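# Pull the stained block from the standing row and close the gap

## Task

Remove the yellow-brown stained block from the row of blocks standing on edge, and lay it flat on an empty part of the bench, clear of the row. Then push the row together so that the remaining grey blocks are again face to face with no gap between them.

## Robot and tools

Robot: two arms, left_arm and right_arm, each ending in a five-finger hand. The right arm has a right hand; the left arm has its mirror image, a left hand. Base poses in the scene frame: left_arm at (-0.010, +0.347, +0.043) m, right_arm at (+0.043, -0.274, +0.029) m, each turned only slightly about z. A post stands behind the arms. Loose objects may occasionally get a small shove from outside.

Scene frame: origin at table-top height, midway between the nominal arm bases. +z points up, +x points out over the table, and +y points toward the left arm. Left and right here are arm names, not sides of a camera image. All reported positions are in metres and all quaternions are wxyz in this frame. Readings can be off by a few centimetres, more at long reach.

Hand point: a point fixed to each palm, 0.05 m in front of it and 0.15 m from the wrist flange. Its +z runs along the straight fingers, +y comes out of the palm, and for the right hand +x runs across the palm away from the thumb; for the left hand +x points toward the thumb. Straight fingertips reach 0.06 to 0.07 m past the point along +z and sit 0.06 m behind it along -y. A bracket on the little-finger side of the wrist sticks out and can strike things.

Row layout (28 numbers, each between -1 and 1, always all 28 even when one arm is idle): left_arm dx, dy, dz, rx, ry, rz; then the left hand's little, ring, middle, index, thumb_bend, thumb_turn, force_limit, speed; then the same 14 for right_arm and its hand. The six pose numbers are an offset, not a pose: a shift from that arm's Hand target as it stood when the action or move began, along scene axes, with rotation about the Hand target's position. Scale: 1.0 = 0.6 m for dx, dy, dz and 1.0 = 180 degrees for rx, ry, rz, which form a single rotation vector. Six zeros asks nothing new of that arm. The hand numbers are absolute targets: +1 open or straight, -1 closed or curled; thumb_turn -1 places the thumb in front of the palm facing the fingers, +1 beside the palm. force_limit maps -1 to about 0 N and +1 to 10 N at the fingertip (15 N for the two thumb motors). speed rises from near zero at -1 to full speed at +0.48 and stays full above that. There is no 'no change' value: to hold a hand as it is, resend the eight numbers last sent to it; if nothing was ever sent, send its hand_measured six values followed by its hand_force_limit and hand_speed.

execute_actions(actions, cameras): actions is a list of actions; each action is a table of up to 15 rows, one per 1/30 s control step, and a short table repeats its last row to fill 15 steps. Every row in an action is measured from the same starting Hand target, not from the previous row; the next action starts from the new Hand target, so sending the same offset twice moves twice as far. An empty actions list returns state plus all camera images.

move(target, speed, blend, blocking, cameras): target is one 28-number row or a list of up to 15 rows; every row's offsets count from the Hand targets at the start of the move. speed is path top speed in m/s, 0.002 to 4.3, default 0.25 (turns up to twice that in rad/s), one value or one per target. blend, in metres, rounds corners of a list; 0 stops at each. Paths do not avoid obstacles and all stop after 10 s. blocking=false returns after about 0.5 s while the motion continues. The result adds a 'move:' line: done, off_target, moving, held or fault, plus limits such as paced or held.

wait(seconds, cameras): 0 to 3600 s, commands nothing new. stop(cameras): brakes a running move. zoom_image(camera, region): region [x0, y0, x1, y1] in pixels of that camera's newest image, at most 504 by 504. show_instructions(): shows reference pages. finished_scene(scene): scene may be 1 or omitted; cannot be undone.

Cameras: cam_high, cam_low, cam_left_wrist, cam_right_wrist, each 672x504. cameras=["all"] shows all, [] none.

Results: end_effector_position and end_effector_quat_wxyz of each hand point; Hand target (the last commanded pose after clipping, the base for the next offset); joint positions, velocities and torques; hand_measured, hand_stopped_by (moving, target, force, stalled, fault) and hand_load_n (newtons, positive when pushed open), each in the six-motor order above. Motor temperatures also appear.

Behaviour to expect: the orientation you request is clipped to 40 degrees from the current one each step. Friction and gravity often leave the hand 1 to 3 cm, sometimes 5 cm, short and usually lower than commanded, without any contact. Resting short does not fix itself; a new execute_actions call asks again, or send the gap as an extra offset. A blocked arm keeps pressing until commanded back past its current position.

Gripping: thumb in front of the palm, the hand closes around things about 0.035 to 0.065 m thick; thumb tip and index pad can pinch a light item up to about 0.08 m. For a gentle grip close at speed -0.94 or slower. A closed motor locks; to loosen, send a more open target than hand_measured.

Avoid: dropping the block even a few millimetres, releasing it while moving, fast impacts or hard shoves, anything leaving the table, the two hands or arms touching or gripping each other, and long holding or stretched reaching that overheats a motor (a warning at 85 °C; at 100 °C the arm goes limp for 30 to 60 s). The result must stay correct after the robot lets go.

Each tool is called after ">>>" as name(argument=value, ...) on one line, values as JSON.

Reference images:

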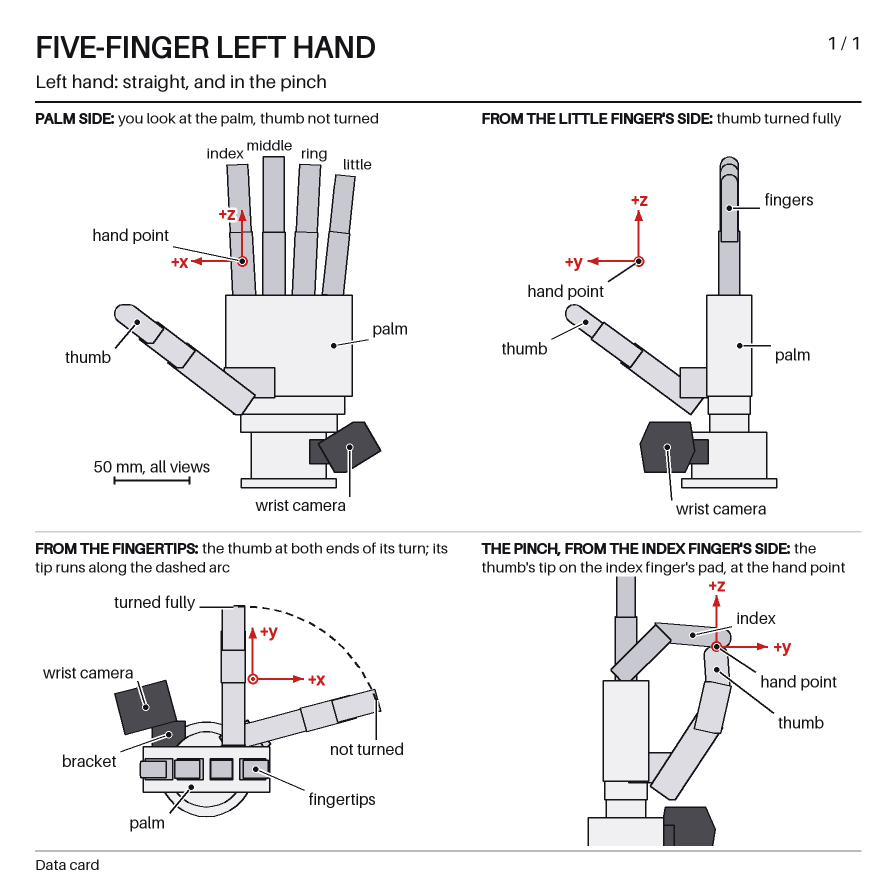

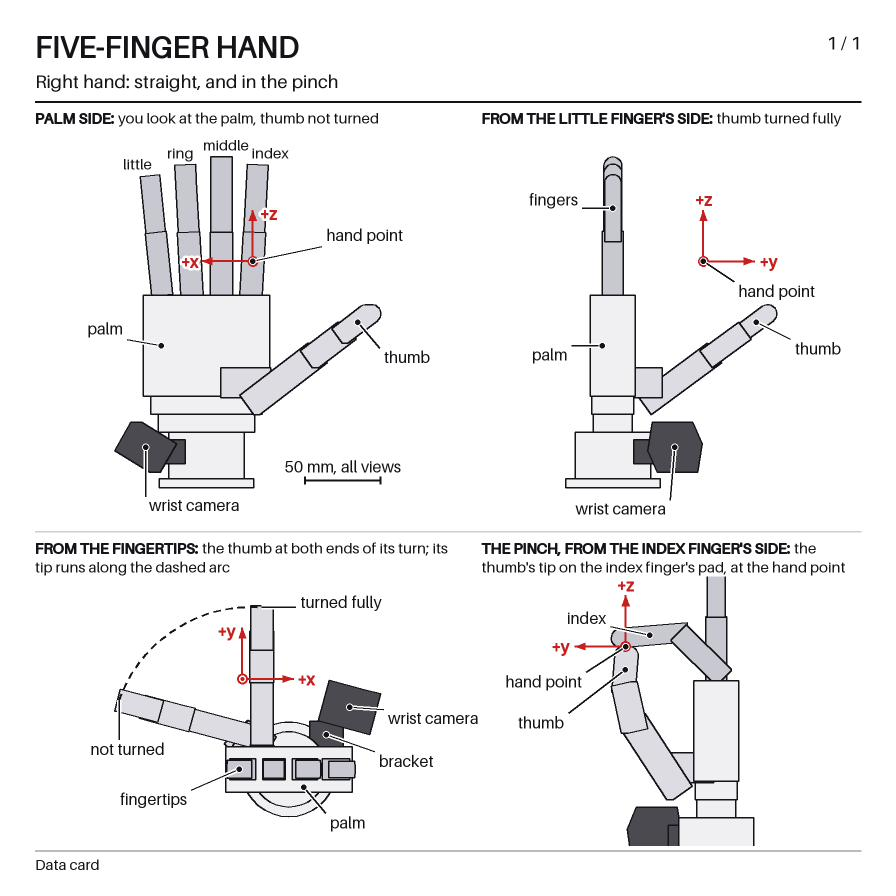

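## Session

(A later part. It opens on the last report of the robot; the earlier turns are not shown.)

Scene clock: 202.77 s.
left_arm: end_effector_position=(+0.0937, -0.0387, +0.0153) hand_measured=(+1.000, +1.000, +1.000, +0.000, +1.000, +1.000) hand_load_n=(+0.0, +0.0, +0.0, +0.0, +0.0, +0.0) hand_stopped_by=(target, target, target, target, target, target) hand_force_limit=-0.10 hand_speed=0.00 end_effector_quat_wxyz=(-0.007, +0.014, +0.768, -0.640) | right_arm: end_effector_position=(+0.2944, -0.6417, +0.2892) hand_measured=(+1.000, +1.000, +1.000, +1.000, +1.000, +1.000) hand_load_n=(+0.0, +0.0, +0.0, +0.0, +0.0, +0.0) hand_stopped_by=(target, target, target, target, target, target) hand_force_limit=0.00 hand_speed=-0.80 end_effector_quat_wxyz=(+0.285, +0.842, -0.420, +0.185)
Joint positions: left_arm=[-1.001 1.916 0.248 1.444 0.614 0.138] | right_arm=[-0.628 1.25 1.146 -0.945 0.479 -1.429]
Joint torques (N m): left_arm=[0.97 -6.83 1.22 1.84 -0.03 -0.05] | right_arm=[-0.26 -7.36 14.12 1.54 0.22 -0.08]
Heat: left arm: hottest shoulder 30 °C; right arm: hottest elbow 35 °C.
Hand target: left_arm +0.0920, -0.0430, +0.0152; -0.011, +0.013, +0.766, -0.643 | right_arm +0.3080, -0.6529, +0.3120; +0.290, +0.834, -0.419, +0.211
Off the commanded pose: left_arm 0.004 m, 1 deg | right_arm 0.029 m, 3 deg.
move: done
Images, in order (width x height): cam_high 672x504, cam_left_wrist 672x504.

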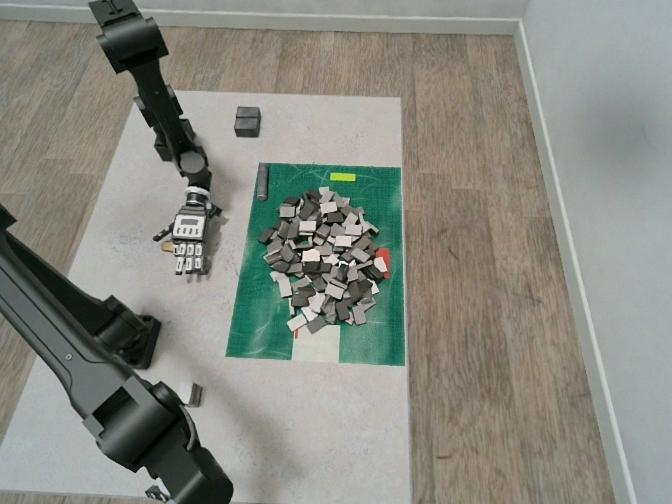

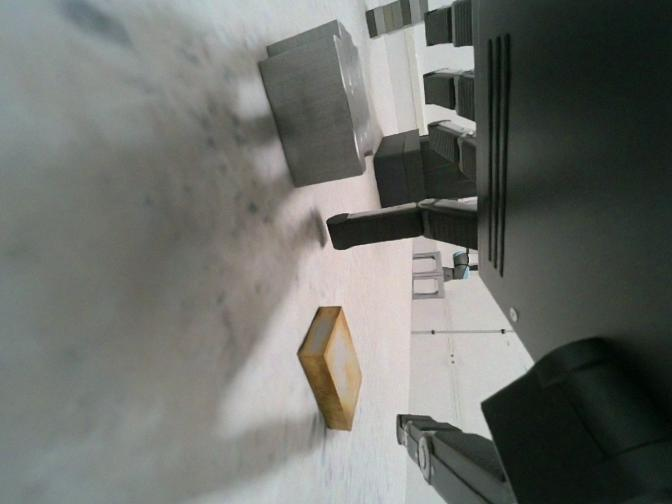

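>>> move(target=[[0.0,-0.008,0,0,0,0, 1,1,1,0,1,1, -0.1,0, 0,0,0,0,0,0, 1,1,1,1,1,1, 0,-0.8],[0.022,-0.008,0,0,0,0, 1,1,1,0,1,1, -0.1,0, 0,0,0,0,0,0, 1,1,1,1,1,1, 0,-0.8]], speed=[0.04], cameras=["cam_left_wrist","cam_high"])

>>> zoom_image(camera="cam_high", region=[172, 232, 222, 282])

>>> zoom_image(camera="cam_left_wrist", region=[220, 120, 420, 280])

speed must be one number or one for each of the 2 targets, got a list of 1; nothing of the call was run

Scaled by 10.080 from the camera's image (finer frame: 960x720).

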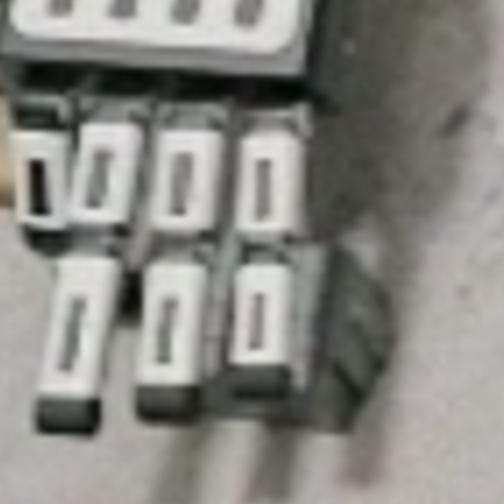

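Scaled by 2.520 from the camera's image (finer frame: 960x720).

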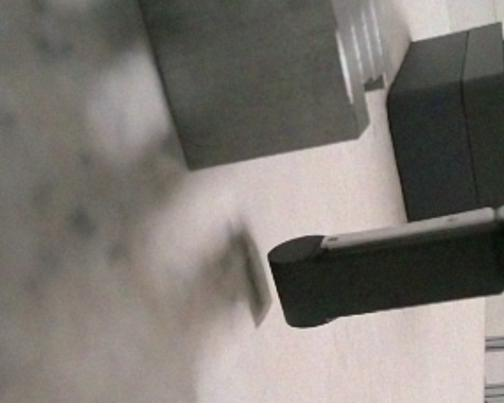

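>>> move(target=[[0.0,-0.008,0,0,0,0, 1,1,1,0,1,1, -0.1,0, 0,0,0,0,0,0, 1,1,1,1,1,1, 0,-0.8],[0.020,-0.008,0,0,0,0, 1,1,1,0,1,1, -0.1,0, 0,0,0,0,0,0, 1,1,1,1,1,1, 0,-0.8]], speed=0.04, cameras=["cam_left_wrist","cam_high"])

>>> zoom_image(camera="cam_high", region=[172, 232, 222, 282])

>>> zoom_image(camera="cam_left_wrist", region=[220, 120, 420, 280])

Scene clock: 204.80 s.
left_arm: end_effector_position=(+0.1007, -0.0466, +0.0181) hand_measured=(+1.000, +1.000, +1.000, +0.000, +1.000, +1.000) hand_load_n=(+0.0, +0.0, +0.0, +0.0, +0.0, +0.0) hand_stopped_by=(target, target, target, target, target, target) hand_force_limit=-0.10 hand_speed=0.00 end_effector_quat_wxyz=(-0.009, +0.018, +0.764, -0.645) | right_arm: end_effector_position=(+0.2944, -0.6417, +0.2892) hand_measured=(+1.000, +1.000, +1.000, +1.000, +1.000, +1.000) hand_load_n=(+0.5, +0.0, +0.0, +0.0, +0.0, +0.0) hand_stopped_by=(target, target, target, target, target, target) hand_force_limit=0.00 hand_speed=-0.80 end_effector_quat_wxyz=(+0.285, +0.842, -0.420, +0.185)
Joint positions: left_arm=[-0.989 1.916 0.275 1.433 0.637 0.135] | right_arm=[-0.628 1.25 1.146 -0.945 0.479 -1.429]
Joint torques (N m): left_arm=[2.14 -7.06 1.61 0.95 0.19 0.03] | right_arm=[-1.03 -7.59 14.16 1.47 0.21 -0.07]
Heat: left arm: hottest shoulder 30 °C; right arm: hottest elbow 35 °C.
Hand target: left_arm +0.1039, -0.0478, +0.0153; -0.011, +0.013, +0.766, -0.643 | right_arm +0.3080, -0.6529, +0.3120; +0.290, +0.834, -0.419, +0.211
Off the commanded pose: left_arm 0.005 m, 1 deg | right_arm 0.029 m, 3 deg.
move: done
Images, in order (width x height): cam_high 672x504, cam_left_wrist 672x504.

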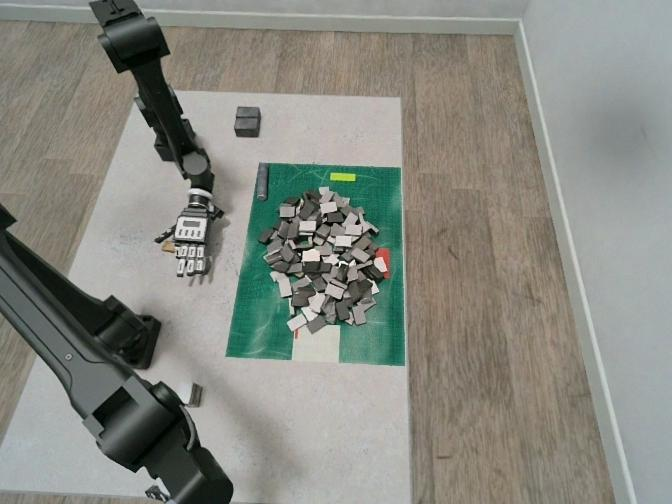

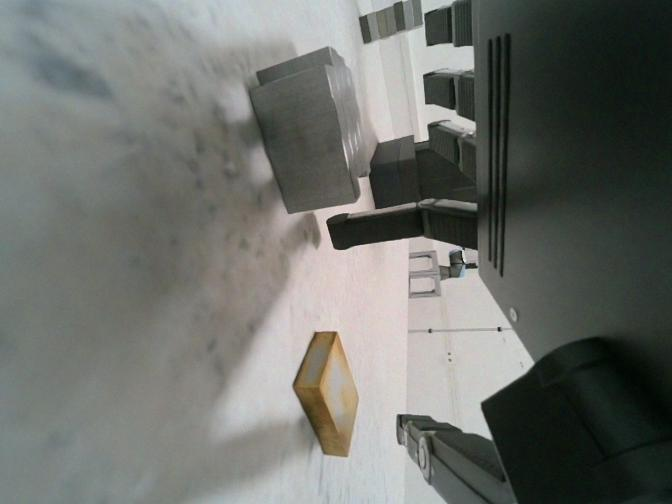

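Scaled by 10.080 from the camera's image (finer frame: 960x720).

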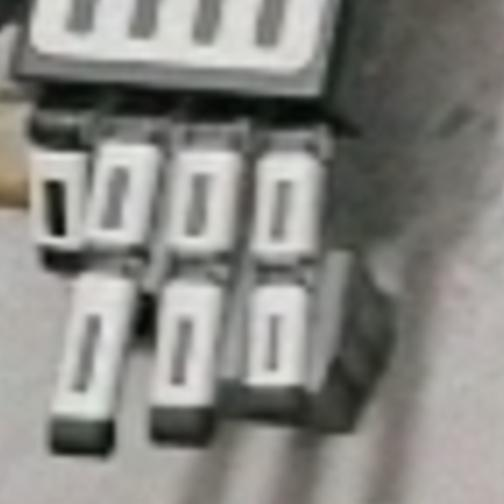

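Scaled by 2.520 from the camera's image (finer frame: 960x720).

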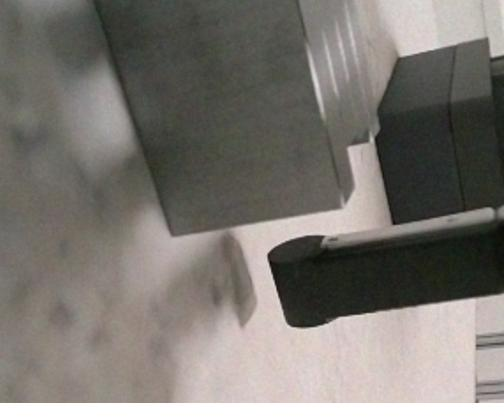

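>>> move(target=[[0.017,0.0,0,0,0,0, 1,1,1,0,1,1, -0.1,0, 0,0,0,0,0,0, 1,1,1,1,1,1, 0,-0.8]], speed=0.03, cameras=["cam_left_wrist","cam_high"])

>>> zoom_image(camera="cam_high", region=[172, 232, 222, 282])

>>> zoom_image(camera="cam_left_wrist", region=[220, 120, 420, 280])

Scene clock: 206.97 s.
left_arm: end_effector_position=(+0.1096, -0.0460, +0.0167) hand_measured=(+1.000, +1.000, +1.000, +0.000, +1.000, +1.000) hand_load_n=(+0.0, +0.0, +0.0, -0.5, +0.0, +0.0) hand_stopped_by=(target, target, target, target, target, target) hand_force_limit=-0.10 hand_speed=0.00 end_effector_quat_wxyz=(-0.013, +0.014, +0.765, -0.644) | right_arm: end_effector_position=(+0.2944, -0.6417, +0.2892) hand_measured=(+1.000, +1.000, +1.000, +1.000, +1.000, +1.000) hand_load_n=(+0.0, +0.0, +0.0, +0.0, +0.0, +0.0) hand_stopped_by=(target, target, target, target, target, target) hand_force_limit=0.00 hand_speed=-0.80 end_effector_quat_wxyz=(+0.285, +0.842, -0.420, +0.185)
Joint positions: left_arm=[-0.958 1.916 0.29 1.408 0.667 0.135] | right_arm=[-0.628 1.25 1.146 -0.945 0.479 -1.429]
Joint torques (N m): left_arm=[2.55 -7.24 1.73 0.84 0.16 0.11] | right_arm=[-0.97 -7.12 14.12 1.51 0.21 -0.11]
Heat: left arm: hottest shoulder 30 °C; right arm: hottest elbow 35 °C.
Hand target: left_arm +0.1142, -0.0478, +0.0153; -0.011, +0.013, +0.766, -0.643 | right_arm +0.3080, -0.6529, +0.3120; +0.290, +0.834, -0.419, +0.211
Off the commanded pose: left_arm 0.005 m, 0 deg | right_arm 0.029 m, 3 deg.
move: done
Images, in order (width x height): cam_high 672x504, cam_left_wrist 672x504.

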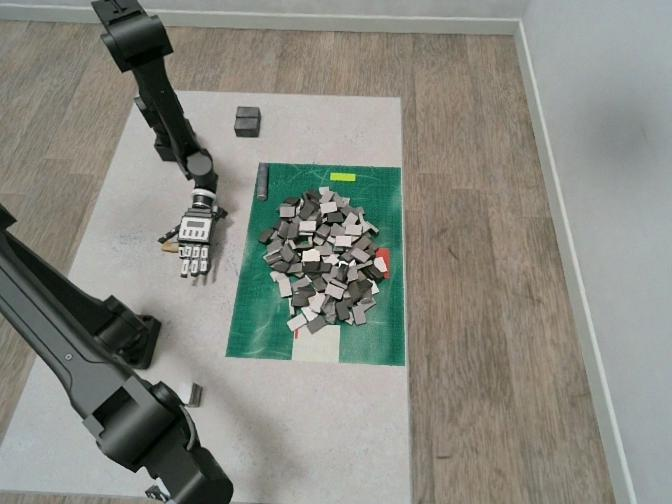

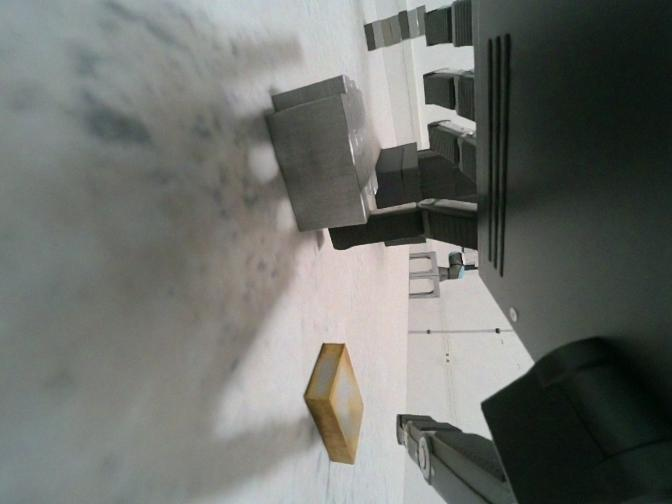

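Scaled by 10.080 from the camera's image (finer frame: 960x720).

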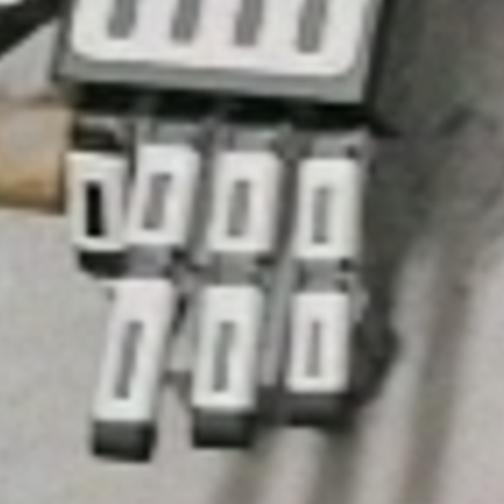

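Scaled by 2.520 from the camera's image (finer frame: 960x720).

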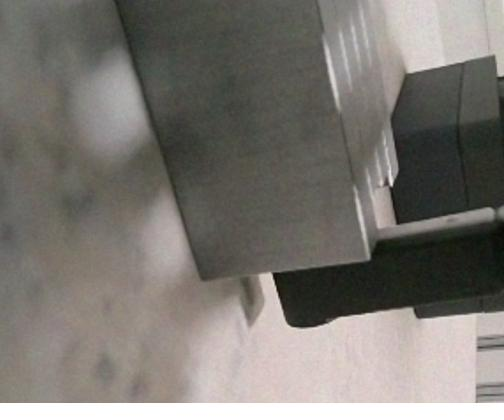

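>>> move(target=[[0.008,0.0,0,0,0,0, 1,1,1,0,1,1, -0.1,0, 0,0,0,0,0,0, 1,1,1,1,1,1, 0,-0.8]], speed=0.03, cameras=["cam_left_wrist"])

>>> zoom_image(camera="cam_left_wrist", region=[240, 60, 440, 260])

Scene clock: 207.93 s.
left_arm: end_effector_position=(+0.1136, -0.0458, +0.0161) hand_measured=(+1.000, +1.000, +1.000, +0.000, +1.000, +1.000) hand_load_n=(+0.0, +0.0, +0.0, -0.5, +0.0, -0.5) hand_stopped_by=(target, target, target, target, target, target) hand_force_limit=-0.10 hand_speed=0.00 end_effector_quat_wxyz=(-0.015, +0.012, +0.765, -0.643) | right_arm: end_effector_position=(+0.2944, -0.6417, +0.2892) hand_measured=(+1.000, +1.000, +1.000, +1.000, +1.000, +1.000) hand_load_n=(+0.0, +0.0, +0.0, +0.0, +0.0, +0.0) hand_stopped_by=(target, target, target, target, target, target) hand_force_limit=0.00 hand_speed=-0.80 end_effector_quat_wxyz=(+0.285, +0.842, -0.420, +0.185)
Joint positions: left_arm=[-0.945 1.916 0.297 1.396 0.681 0.135] | right_arm=[-0.628 1.25 1.146 -0.945 0.479 -1.429]
Joint torques (N m): left_arm=[2.43 -7.65 1.68 0.96 0.16 0.14] | right_arm=[-0.97 -7.3 14.12 1.36 0.22 -0.1]
Heat: left arm: hottest shoulder 30 °C; right arm: hottest elbow 35 °C.
Hand target: left_arm +0.1190, -0.0478, +0.0152; -0.011, +0.013, +0.766, -0.643 | right_arm +0.3080, -0.6529, +0.3120; +0.290, +0.834, -0.419, +0.211
Off the commanded pose: left_arm 0.006 m, 0 deg | right_arm 0.029 m, 3 deg.
move: done

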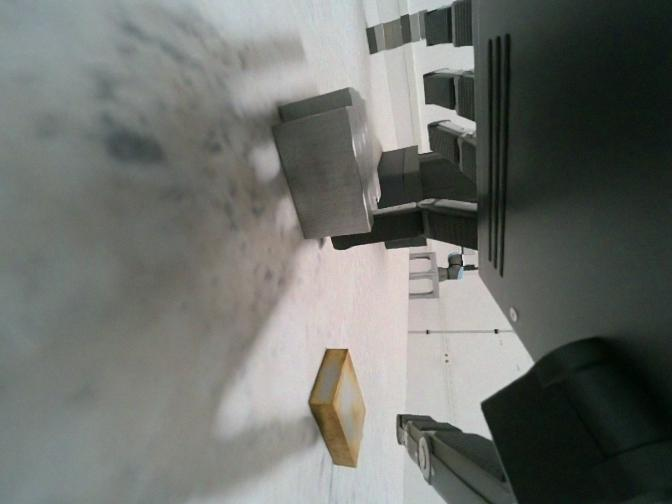

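Scaled by 2.520 from the camera's image (finer frame: 960x720).

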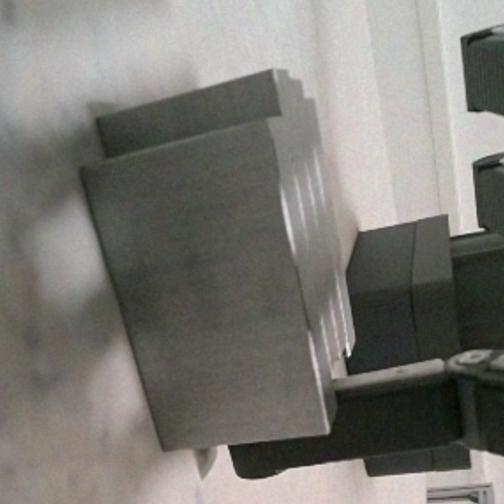

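>>> move(target=[[0.013,0.0,0,0,0,0, 1,1,1,0,1,1, -0.1,0, 0,0,0,0,0,0, 1,1,1,1,1,1, 0,-0.8]], speed=0.03, cameras=["cam_left_wrist"])

>>> zoom_image(camera="cam_left_wrist", region=[240, 60, 440, 260])

Scene clock: 208.87 s.
left_arm: end_effector_position=(+0.1184, -0.0449, +0.0150) hand_measured=(+1.000, +1.000, +1.000, +0.000, +1.000, +1.000) hand_load_n=(+0.0, +0.0, +0.0, +0.0, +0.0, +0.0) hand_stopped_by=(target, target, target, target, target, target) hand_force_limit=-0.10 hand_speed=0.00 end_effector_quat_wxyz=(-0.020, +0.011, +0.767, -0.642) | right_arm: end_effector_position=(+0.2944, -0.6417, +0.2892) hand_measured=(+1.000, +1.000, +1.000, +1.000, +1.000, +1.000) hand_load_n=(+0.0, +0.0, -0.5, +0.0, +0.0, +0.0) hand_stopped_by=(target, target, target, target, target, target) hand_force_limit=0.00 hand_speed=-0.80 end_effector_quat_wxyz=(+0.285, +0.842, -0.420, +0.185)
Joint positions: left_arm=[-0.925 1.916 0.307 1.377 0.705 0.135] | right_arm=[-0.628 1.25 1.146 -0.945 0.479 -1.429]
Joint torques (N m): left_arm=[3.08 -8.06 1.99 0.88 0.03 0.19] | right_arm=[-0.62 -7.36 14.05 1.54 0.22 -0.11]
Heat: left arm: hottest shoulder 30 °C; right arm: hottest elbow 35 °C.
Hand target: left_arm +0.1267, -0.0477, +0.0152; -0.011, +0.013, +0.766, -0.643 | right_arm +0.3080, -0.6529, +0.3120; +0.290, +0.834, -0.419, +0.211
Off the commanded pose: left_arm 0.009 m, 1 deg | right_arm 0.029 m, 3 deg.
move: done

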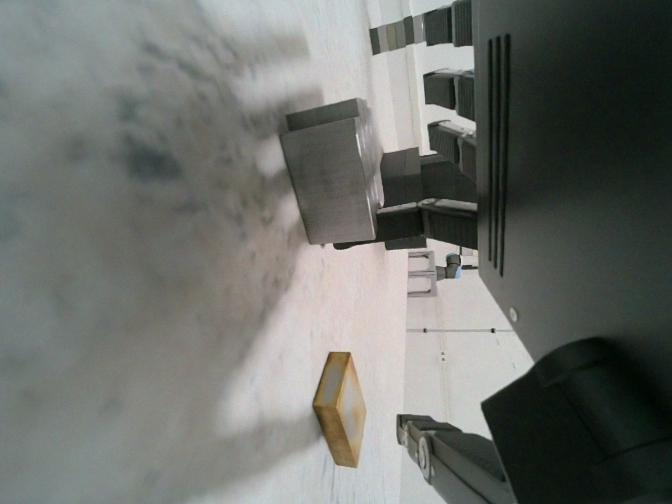

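Scaled by 2.520 from the camera's image (finer frame: 960x720).

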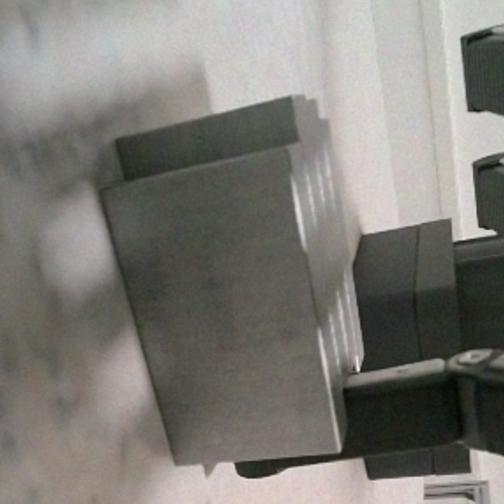

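>>> move(target=[[0.008,0.0,0,0,0,0, 1,1,1,0,1,1, -0.1,0, 0,0,0,0,0,0, 1,1,1,1,1,1, 0,-0.8]], speed=0.03, cameras=["cam_left_wrist","cam_high"])

>>> zoom_image(camera="cam_left_wrist", region=[240, 60, 440, 260])

>>> zoom_image(camera="cam_high", region=[172, 232, 222, 282])

Scene clock: 209.83 s.
left_arm: end_effector_position=(+0.1198, -0.0440, +0.0141) hand_measured=(+1.000, +1.000, +1.000, +0.000, +1.000, +1.000) hand_load_n=(+0.0, -0.5, +0.0, +0.0, +0.0, +0.0) hand_stopped_by=(target, target, target, target, target, target) hand_force_limit=-0.10 hand_speed=0.00 end_effector_quat_wxyz=(-0.025, +0.011, +0.768, -0.640) | right_arm: end_effector_position=(+0.2944, -0.6417, +0.2892) hand_measured=(+1.000, +1.000, +1.000, +1.000, +1.000, +1.000) hand_load_n=(+0.0, +0.0, +0.0, +0.0, +0.0, +0.0) hand_stopped_by=(target, target, target, target, target, target) hand_force_limit=0.00 hand_speed=-0.80 end_effector_quat_wxyz=(+0.285, +0.842, -0.420, +0.185)
Joint positions: left_arm=[-0.915 1.916 0.311 1.365 0.721 0.135] | right_arm=[-0.628 1.25 1.146 -0.945 0.479 -1.429]
Joint torques (N m): left_arm=[3.25 -7.94 2.14 0.92 -0.06 0.26] | right_arm=[-1.67 -7.41 14.15 1.62 0.16 -0.09]
Heat: left arm: hottest shoulder 30 °C; right arm: hottest elbow 35 °C.
Hand target: left_arm +0.1315, -0.0478, +0.0152; -0.011, +0.013, +0.766, -0.643 | right_arm +0.3080, -0.6529, +0.3120; +0.290, +0.834, -0.419, +0.211
Off the commanded pose: left_arm 0.012 m, 2 deg | right_arm 0.029 m, 3 deg.
move: off_target (left_arm)
Images, in order (width x height): cam_high 672x504, cam_left_wrist 672x504.

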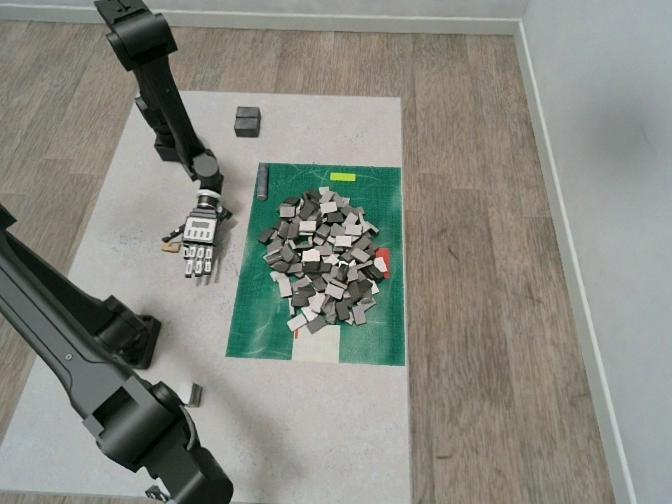

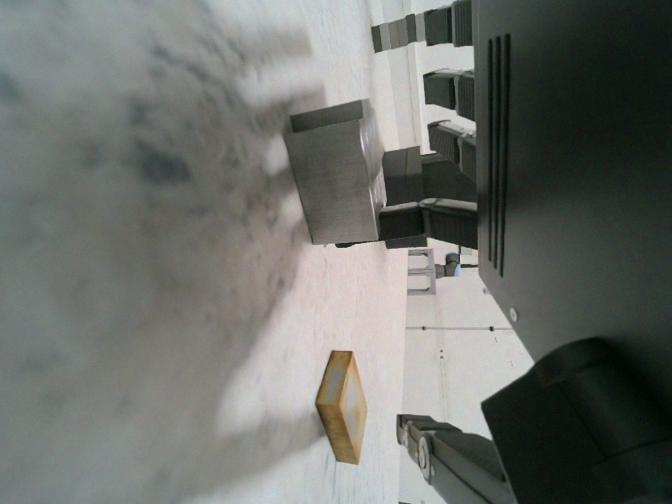

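Scaled by 2.520 from the camera's image (finer frame: 960x720).

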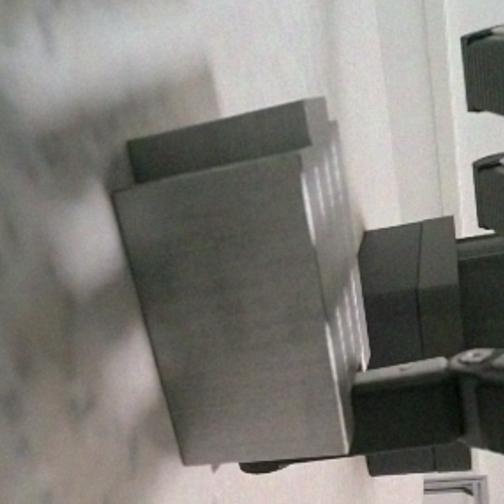

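Scaled by 10.080 from the camera's image (finer frame: 960x720).

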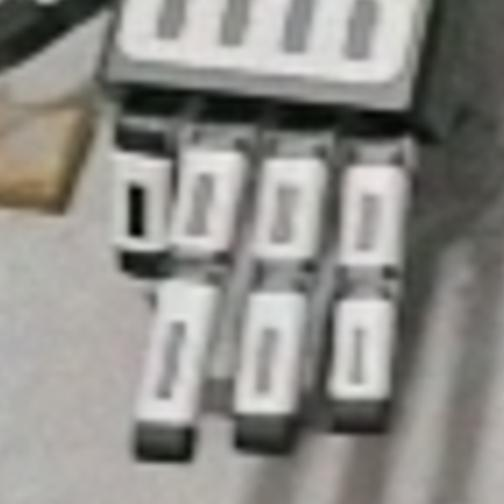

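>>> move(target=[[-0.045,0.0,0,0,0,0, 1,1,1,0,1,1, -0.1,0, 0,0,0,0,0,0, 1,1,1,1,1,1, 0,-0.8],[-0.045,0.021,0,0,0,0, 1,1,1,0,1,1, -0.1,0, 0,0,0,0,0,0, 1,1,1,1,1,1, 0,-0.8]], speed=0.04, cameras=["cam_left_wrist"])

>>> zoom_image(camera="cam_left_wrist", region=[240, 60, 440, 260])

Scene clock: 212.10 s.
left_arm: end_effector_position=(+0.1029, -0.0378, +0.0164) hand_measured=(+1.000, +1.000, +1.000, +0.000, +1.000, +1.000) hand_load_n=(+0.0, +0.0, +0.0, +0.0, +0.0, +0.0) hand_stopped_by=(target, target, target, target, target, target) hand_force_limit=-0.10 hand_speed=0.00 end_effector_quat_wxyz=(-0.014, +0.014, +0.766, -0.642) | right_arm: end_effector_position=(+0.2944, -0.6417, +0.2892) hand_measured=(+1.000, +1.000, +1.000, +1.000, +1.000, +1.000) hand_load_n=(-0.5, +0.0, +0.0, +0.0, +0.0, +0.0) hand_stopped_by=(target, target, target, target, target, target) hand_force_limit=0.00 hand_speed=-0.80 end_effector_quat_wxyz=(+0.285, +0.842, -0.420, +0.185)
Joint positions: left_arm=[-0.96 1.916 0.264 1.429 0.666 0.135] | right_arm=[-0.628 1.25 1.146 -0.945 0.479 -1.429]
Joint torques (N m): left_arm=[2.43 -6.3 0.4 1.85 0.18 0.13] | right_arm=[-0.91 -7.53 14.15 1.55 0.21 -0.08]
Heat: left arm: hottest shoulder 30 °C; right arm: hottest elbow 35 °C.
Hand target: left_arm +0.1045, -0.0351, +0.0152; -0.011, +0.013, +0.766, -0.643 | right_arm +0.3080, -0.6529, +0.3120; +0.290, +0.834, -0.419, +0.211
Off the commanded pose: left_arm 0.003 m, 0 deg | right_arm 0.029 m, 3 deg.
move: done

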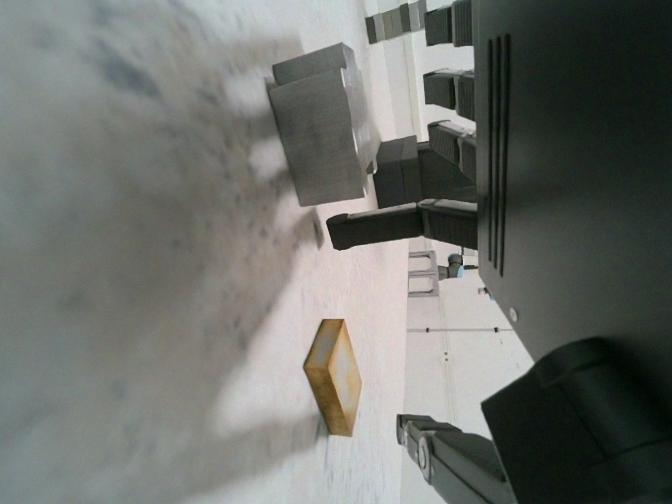

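Scaled by 2.520 from the camera's image (finer frame: 960x720).

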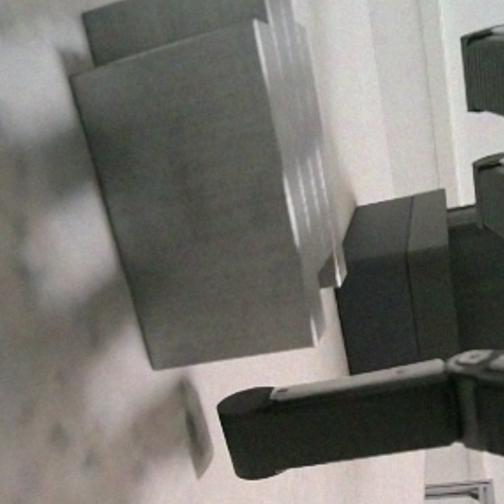

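>>> move(target=[[0.022,0.0,0,0,0,0, 1,1,1,0,1,1, -0.1,0, 0,0,0,0,0,0, 1,1,1,1,1,1, 0,-0.8]], speed=0.03, cameras=["cam_left_wrist"])

>>> zoom_image(camera="cam_left_wrist", region=[240, 60, 440, 260])

Scene clock: 213.17 s.
left_arm: end_effector_position=(+0.1126, -0.0339, +0.0170) hand_measured=(+1.000, +1.000, +1.000, +0.000, +1.000, +1.000) hand_load_n=(+0.0, +0.0, +0.0, +0.0, +0.0, +0.0) hand_stopped_by=(target, target, target, target, target, target) hand_force_limit=-0.10 hand_speed=0.00 end_effector_quat_wxyz=(-0.016, +0.011, +0.765, -0.644) | right_arm: end_effector_position=(+0.2944, -0.6417, +0.2892) hand_measured=(+1.000, +1.000, +1.000, +1.000, +1.000, +1.000) hand_load_n=(+0.0, +0.5, +0.0, +0.0, +0.0, +0.0) hand_stopped_by=(target, target, target, target, target, target) hand_force_limit=0.00 hand_speed=-0.80 end_effector_quat_wxyz=(+0.285, +0.842, -0.420, +0.185)
Joint positions: left_arm=[-0.918 1.916 0.271 1.42 0.706 0.137] | right_arm=[-0.628 1.25 1.146 -0.945 0.479 -1.429]
Joint torques (N m): left_arm=[2.67 -7.77 1.44 1.01 0.2 0.23] | right_arm=[-0.56 -7.94 14.02 1.43 0.2 -0.09]
Heat: left arm: hottest shoulder 30 °C; right arm: hottest elbow 35 °C.
Hand target: left_arm +0.1178, -0.0352, +0.0152; -0.011, +0.013, +0.766, -0.643 | right_arm +0.3080, -0.6529, +0.3120; +0.290, +0.834, -0.419, +0.211
Off the commanded pose: left_arm 0.006 m, 1 deg | right_arm 0.029 m, 3 deg.
move: done

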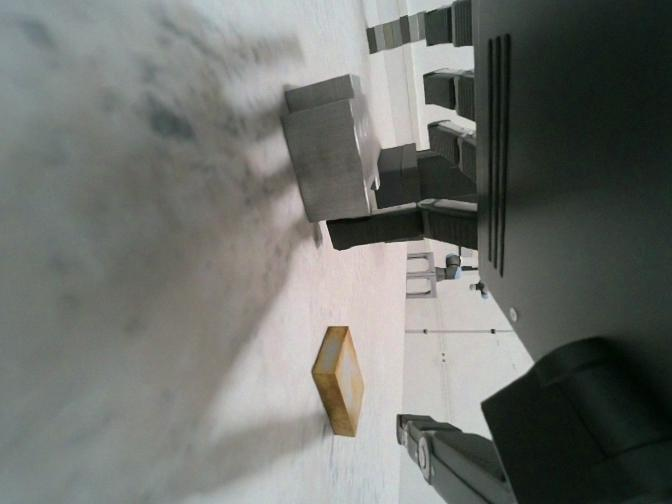

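Scaled by 2.520 from the camera's image (finer frame: 960x720).

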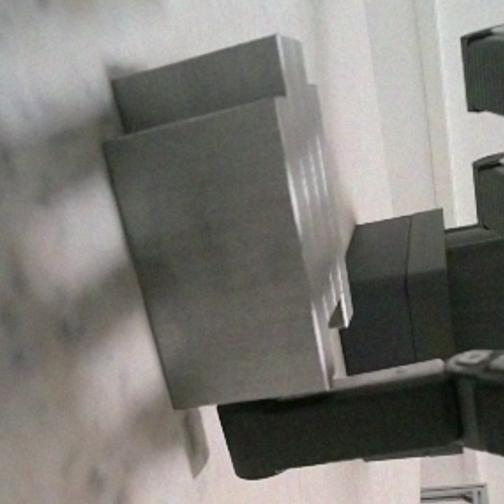

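>>> move(target=[[0.015,0.0,0,0,0,0, 1,1,1,0,1,1, -0.1,0, 0,0,0,0,0,0, 1,1,1,1,1,1, 0,-0.8]], speed=0.03, cameras=["cam_left_wrist"])

>>> zoom_image(camera="cam_left_wrist", region=[240, 60, 440, 260])

Scene clock: 214.17 s.
left_arm: end_effector_position=(+0.1187, -0.0328, +0.0153) hand_measured=(+1.000, +1.000, +1.000, +0.000, +1.000, +1.000) hand_load_n=(+0.0, +0.0, +0.0, +0.0, +0.0, +0.0) hand_stopped_by=(target, target, target, target, target, target) hand_force_limit=-0.10 hand_speed=0.00 end_effector_quat_wxyz=(-0.020, +0.010, +0.766, -0.642) | right_arm: end_effector_position=(+0.2944, -0.6417, +0.2892) hand_measured=(+1.000, +1.000, +1.000, +1.000, +1.000, +1.000) hand_load_n=(+0.0, +0.0, +0.0, +0.0, +0.0, +0.0) hand_stopped_by=(target, target, target, target, target, target) hand_force_limit=0.00 hand_speed=-0.80 end_effector_quat_wxyz=(+0.285, +0.842, -0.420, +0.185)
Joint positions: left_arm=[-0.895 1.916 0.283 1.396 0.734 0.142] | right_arm=[-0.628 1.25 1.146 -0.945 0.479 -1.429]
Joint torques (N m): left_arm=[2.55 -7.24 1.8 0.96 0.11 0.23] | right_arm=[-1.2 -8.06 14 1.32 0.22 -0.06]
Heat: left arm: hottest shoulder 30 °C; right arm: hottest elbow 35 °C.
Hand target: left_arm +0.1268, -0.0352, +0.0152; -0.011, +0.013, +0.766, -0.643 | right_arm +0.3080, -0.6529, +0.3120; +0.290, +0.834, -0.419, +0.211
Off the commanded pose: left_arm 0.009 m, 1 deg | right_arm 0.029 m, 3 deg.
move: done

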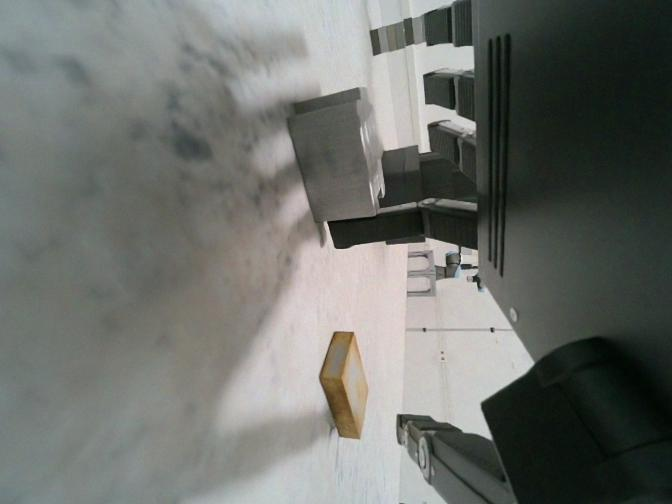

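Scaled by 2.520 from the camera's image (finer frame: 960x720).

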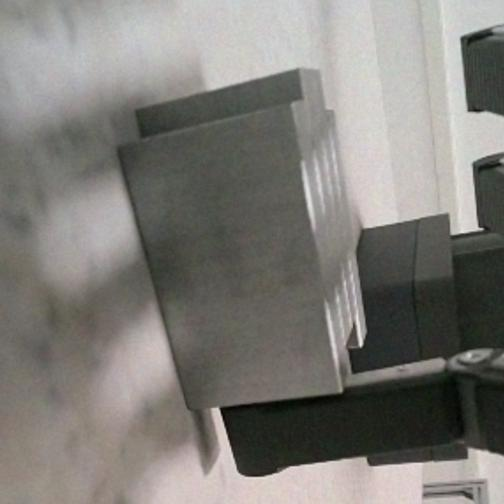

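>>> move(target=[[-0.035,0.01,0,0,0,0, 1,1,1,0,1,1, -0.1,0, 0,0,0,0,0,0, 1,1,1,1,1,1, 0,-0.8],[-0.035,0.04,0.09,0,0,0, 1,1,1,0,1,1, -0.1,0, 0,0,0,0,0,0, 1,1,1,1,1,1, 0,-0.8],[0.08,0.08,0.13,0,0,0, 1,1,1,0,1,1, -0.1,0, 0,0,0,0,0,0, 1,1,1,1,1,1, 0,-0.8]], speed=[0.04,0.08,0.12], blend=[0,0.02,0], cameras=["cam_left_wrist","cam_high"])

>>> zoom_image(camera="cam_high", region=[182, 242, 222, 282])

>>> zoom_image(camera="cam_left_wrist", region=[160, 140, 320, 300])

Scene clock: 217.83 s.
left_arm: end_effector_position=(+0.1639, +0.0186, +0.0841) hand_measured=(+1.000, +1.000, +1.000, +0.000, +1.000, +1.000) hand_load_n=(+0.0, -0.5, +0.0, +0.0, +0.0, -0.5) hand_stopped_by=(target, target, target, target, target, target) hand_force_limit=-0.10 hand_speed=0.00 end_effector_quat_wxyz=(-0.025, +0.001, +0.771, -0.637) | right_arm: end_effector_position=(+0.2944, -0.6417, +0.2892) hand_measured=(+1.000, +1.000, +1.000, +1.000, +1.000, +1.000) hand_load_n=(+0.0, +0.0, +0.0, +0.0, +0.0, +0.0) hand_stopped_by=(target, target, target, target, target, target) hand_force_limit=0.00 hand_speed=-0.80 end_effector_quat_wxyz=(+0.285, +0.842, -0.420, +0.185)
Joint positions: left_arm=[-0.635 1.462 0.276 0.845 0.975 0.248] | right_arm=[-0.628 1.25 1.146 -0.945 0.479 -1.429]
Joint torques (N m): left_arm=[1.73 -6.65 5.67 0.76 0.27 0.21] | right_arm=[-1.08 -7.47 14.04 1.48 0.17 -0.08]
Heat: left arm: hottest shoulder 30 °C; right arm: hottest elbow 35 °C.
Hand target: left_arm +0.1747, +0.0129, +0.0932; -0.011, +0.013, +0.766, -0.643 | right_arm +0.3080, -0.6529, +0.3120; +0.290, +0.834, -0.419, +0.211
Off the commanded pose: left_arm 0.015 m, 2 deg | right_arm 0.029 m, 3 deg.
move: off_target (left_arm)
Images, in order (width x height): cam_high 672x504, cam_left_wrist 672x504.

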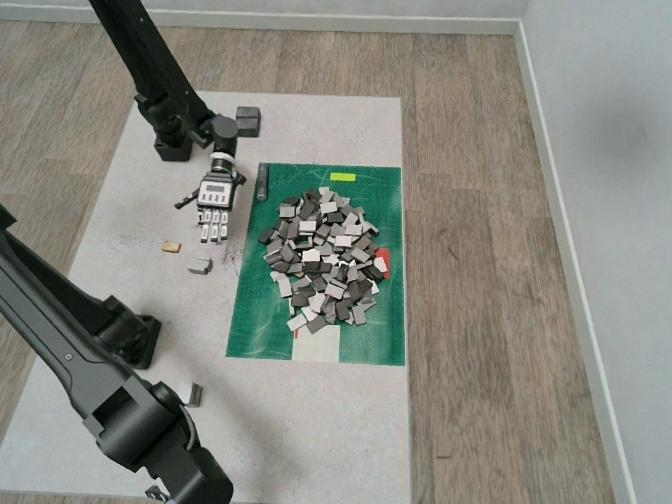

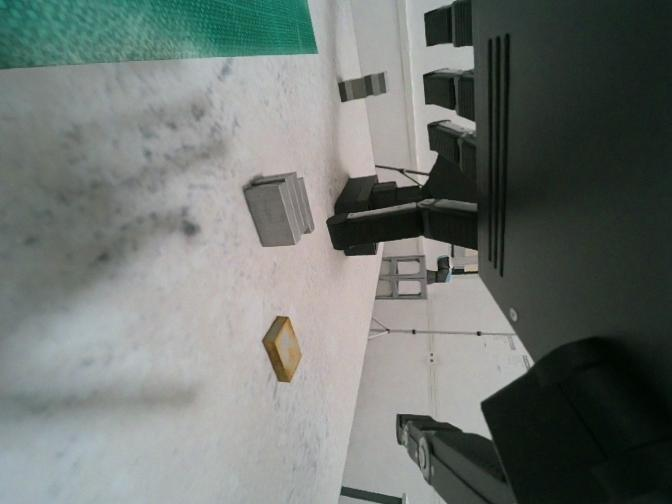

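Scaled by 12.600 from the camera's image (finer frame: 960x720).

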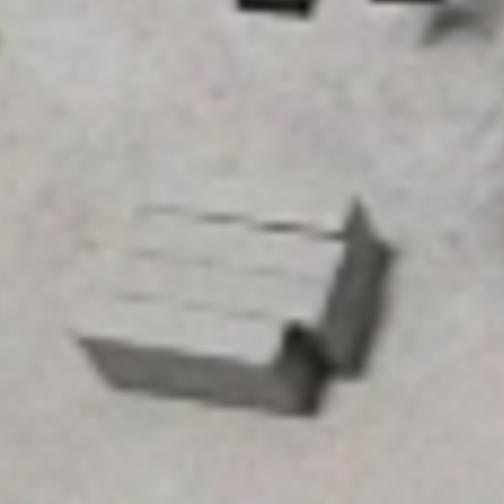

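Scaled by 3.150 from the camera's image (finer frame: 960x720).

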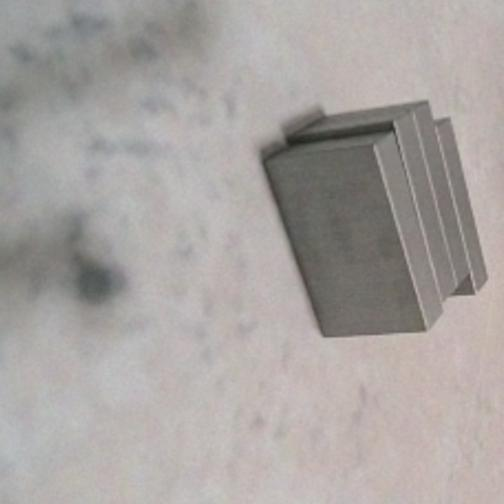

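>>> move(target=[[-0.128,-0.143,-0.022,0,0,0, 1,1,1,0,1,1, -0.1,0, 0,0,0,0,0,0, 1,1,1,1,1,1, 0,-0.8],[-0.128,-0.143,-0.13,0,0,0, 1,1,1,0,1,1, -0.1,0, 0,0,0,0,0,0, 1,1,1,1,1,1, 0,-0.8]], speed=[0.12,0.06], cameras=["cam_left_wrist","cam_high"])

>>> zoom_image(camera="cam_high", region=[172, 232, 222, 282])

>>> zoom_image(camera="cam_left_wrist", region=[220, 60, 420, 260])

Scene clock: 221.80 s.
left_arm: end_effector_position=(+0.0966, -0.0672, +0.0142) hand_measured=(+1.000, +1.000, +1.000, +0.000, +1.000, +1.000) hand_load_n=(+0.0, +0.0, -0.5, +0.0, +0.0, +0.0) hand_stopped_by=(target, target, target, target, target, target) hand_force_limit=-0.10 hand_speed=0.00 end_effector_quat_wxyz=(-0.009, +0.015, +0.770, -0.638) | right_arm: end_effector_position=(+0.2944, -0.6417, +0.2892) hand_measured=(+1.000, +1.000, +1.000, +1.000, +1.000, +1.000) hand_load_n=(+0.0, +0.0, +0.0, +0.0, +0.0, +0.0) hand_stopped_by=(target, target, target, target, target, target) hand_force_limit=0.00 hand_speed=-0.80 end_effector_quat_wxyz=(+0.285, +0.842, -0.420, +0.185)
Joint positions: left_arm=[-1.048 1.91 0.317 1.369 0.573 0.127] | right_arm=[-0.628 1.25 1.146 -0.945 0.479 -1.429]
Joint torques (N m): left_arm=[1.79 -7.41 2.17 1.81 -0.02 -0.05] | right_arm=[-0.44 -7.3 14.16 1.52 0.21 -0.1]
Heat: left arm: hottest shoulder 30 °C; right arm: hottest elbow 35 °C.
Hand target: left_arm +0.0979, -0.0730, +0.0152; -0.011, +0.013, +0.766, -0.643 | right_arm +0.3080, -0.6529, +0.3120; +0.290, +0.834, -0.419, +0.211
Off the commanded pose: left_arm 0.006 m, 1 deg | right_arm 0.029 m, 3 deg.
move: done
Images, in order (width x height): cam_high 672x504, cam_left_wrist 672x504.

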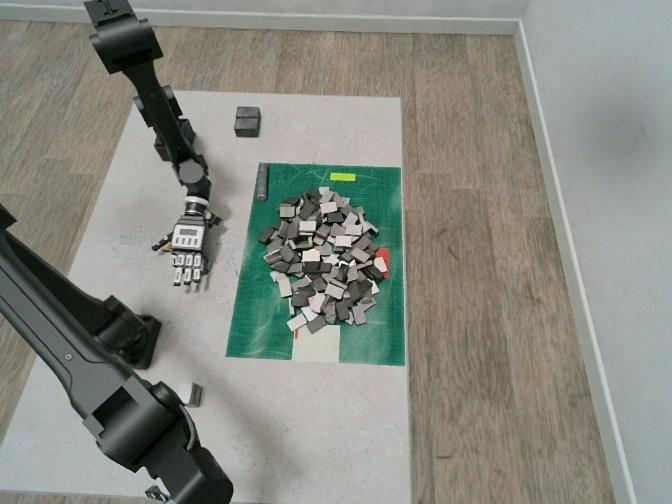

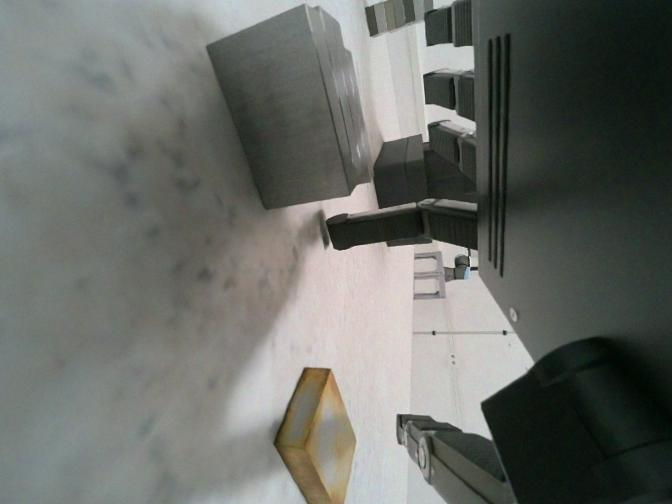

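Scaled by 10.080 from the camera's image (finer frame: 960x720).

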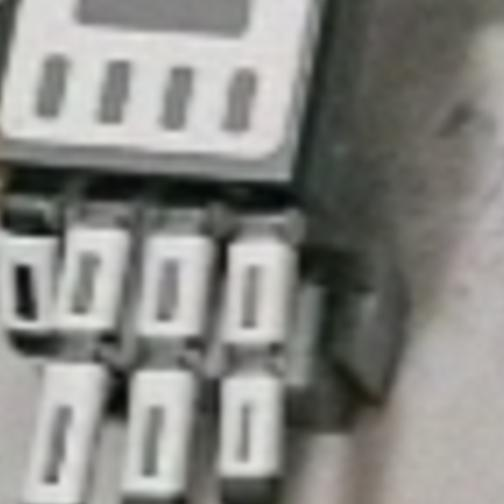

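Scaled by 2.520 from the camera's image (finer frame: 960x720).

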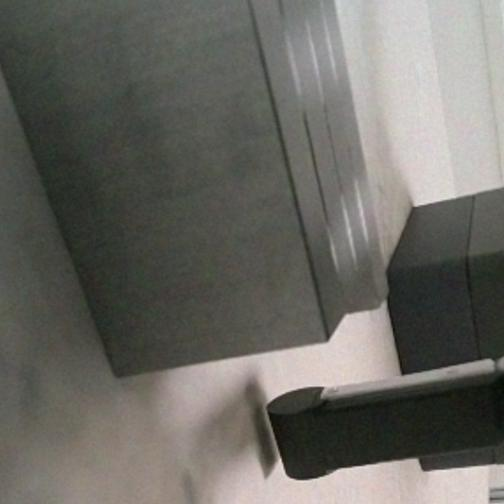

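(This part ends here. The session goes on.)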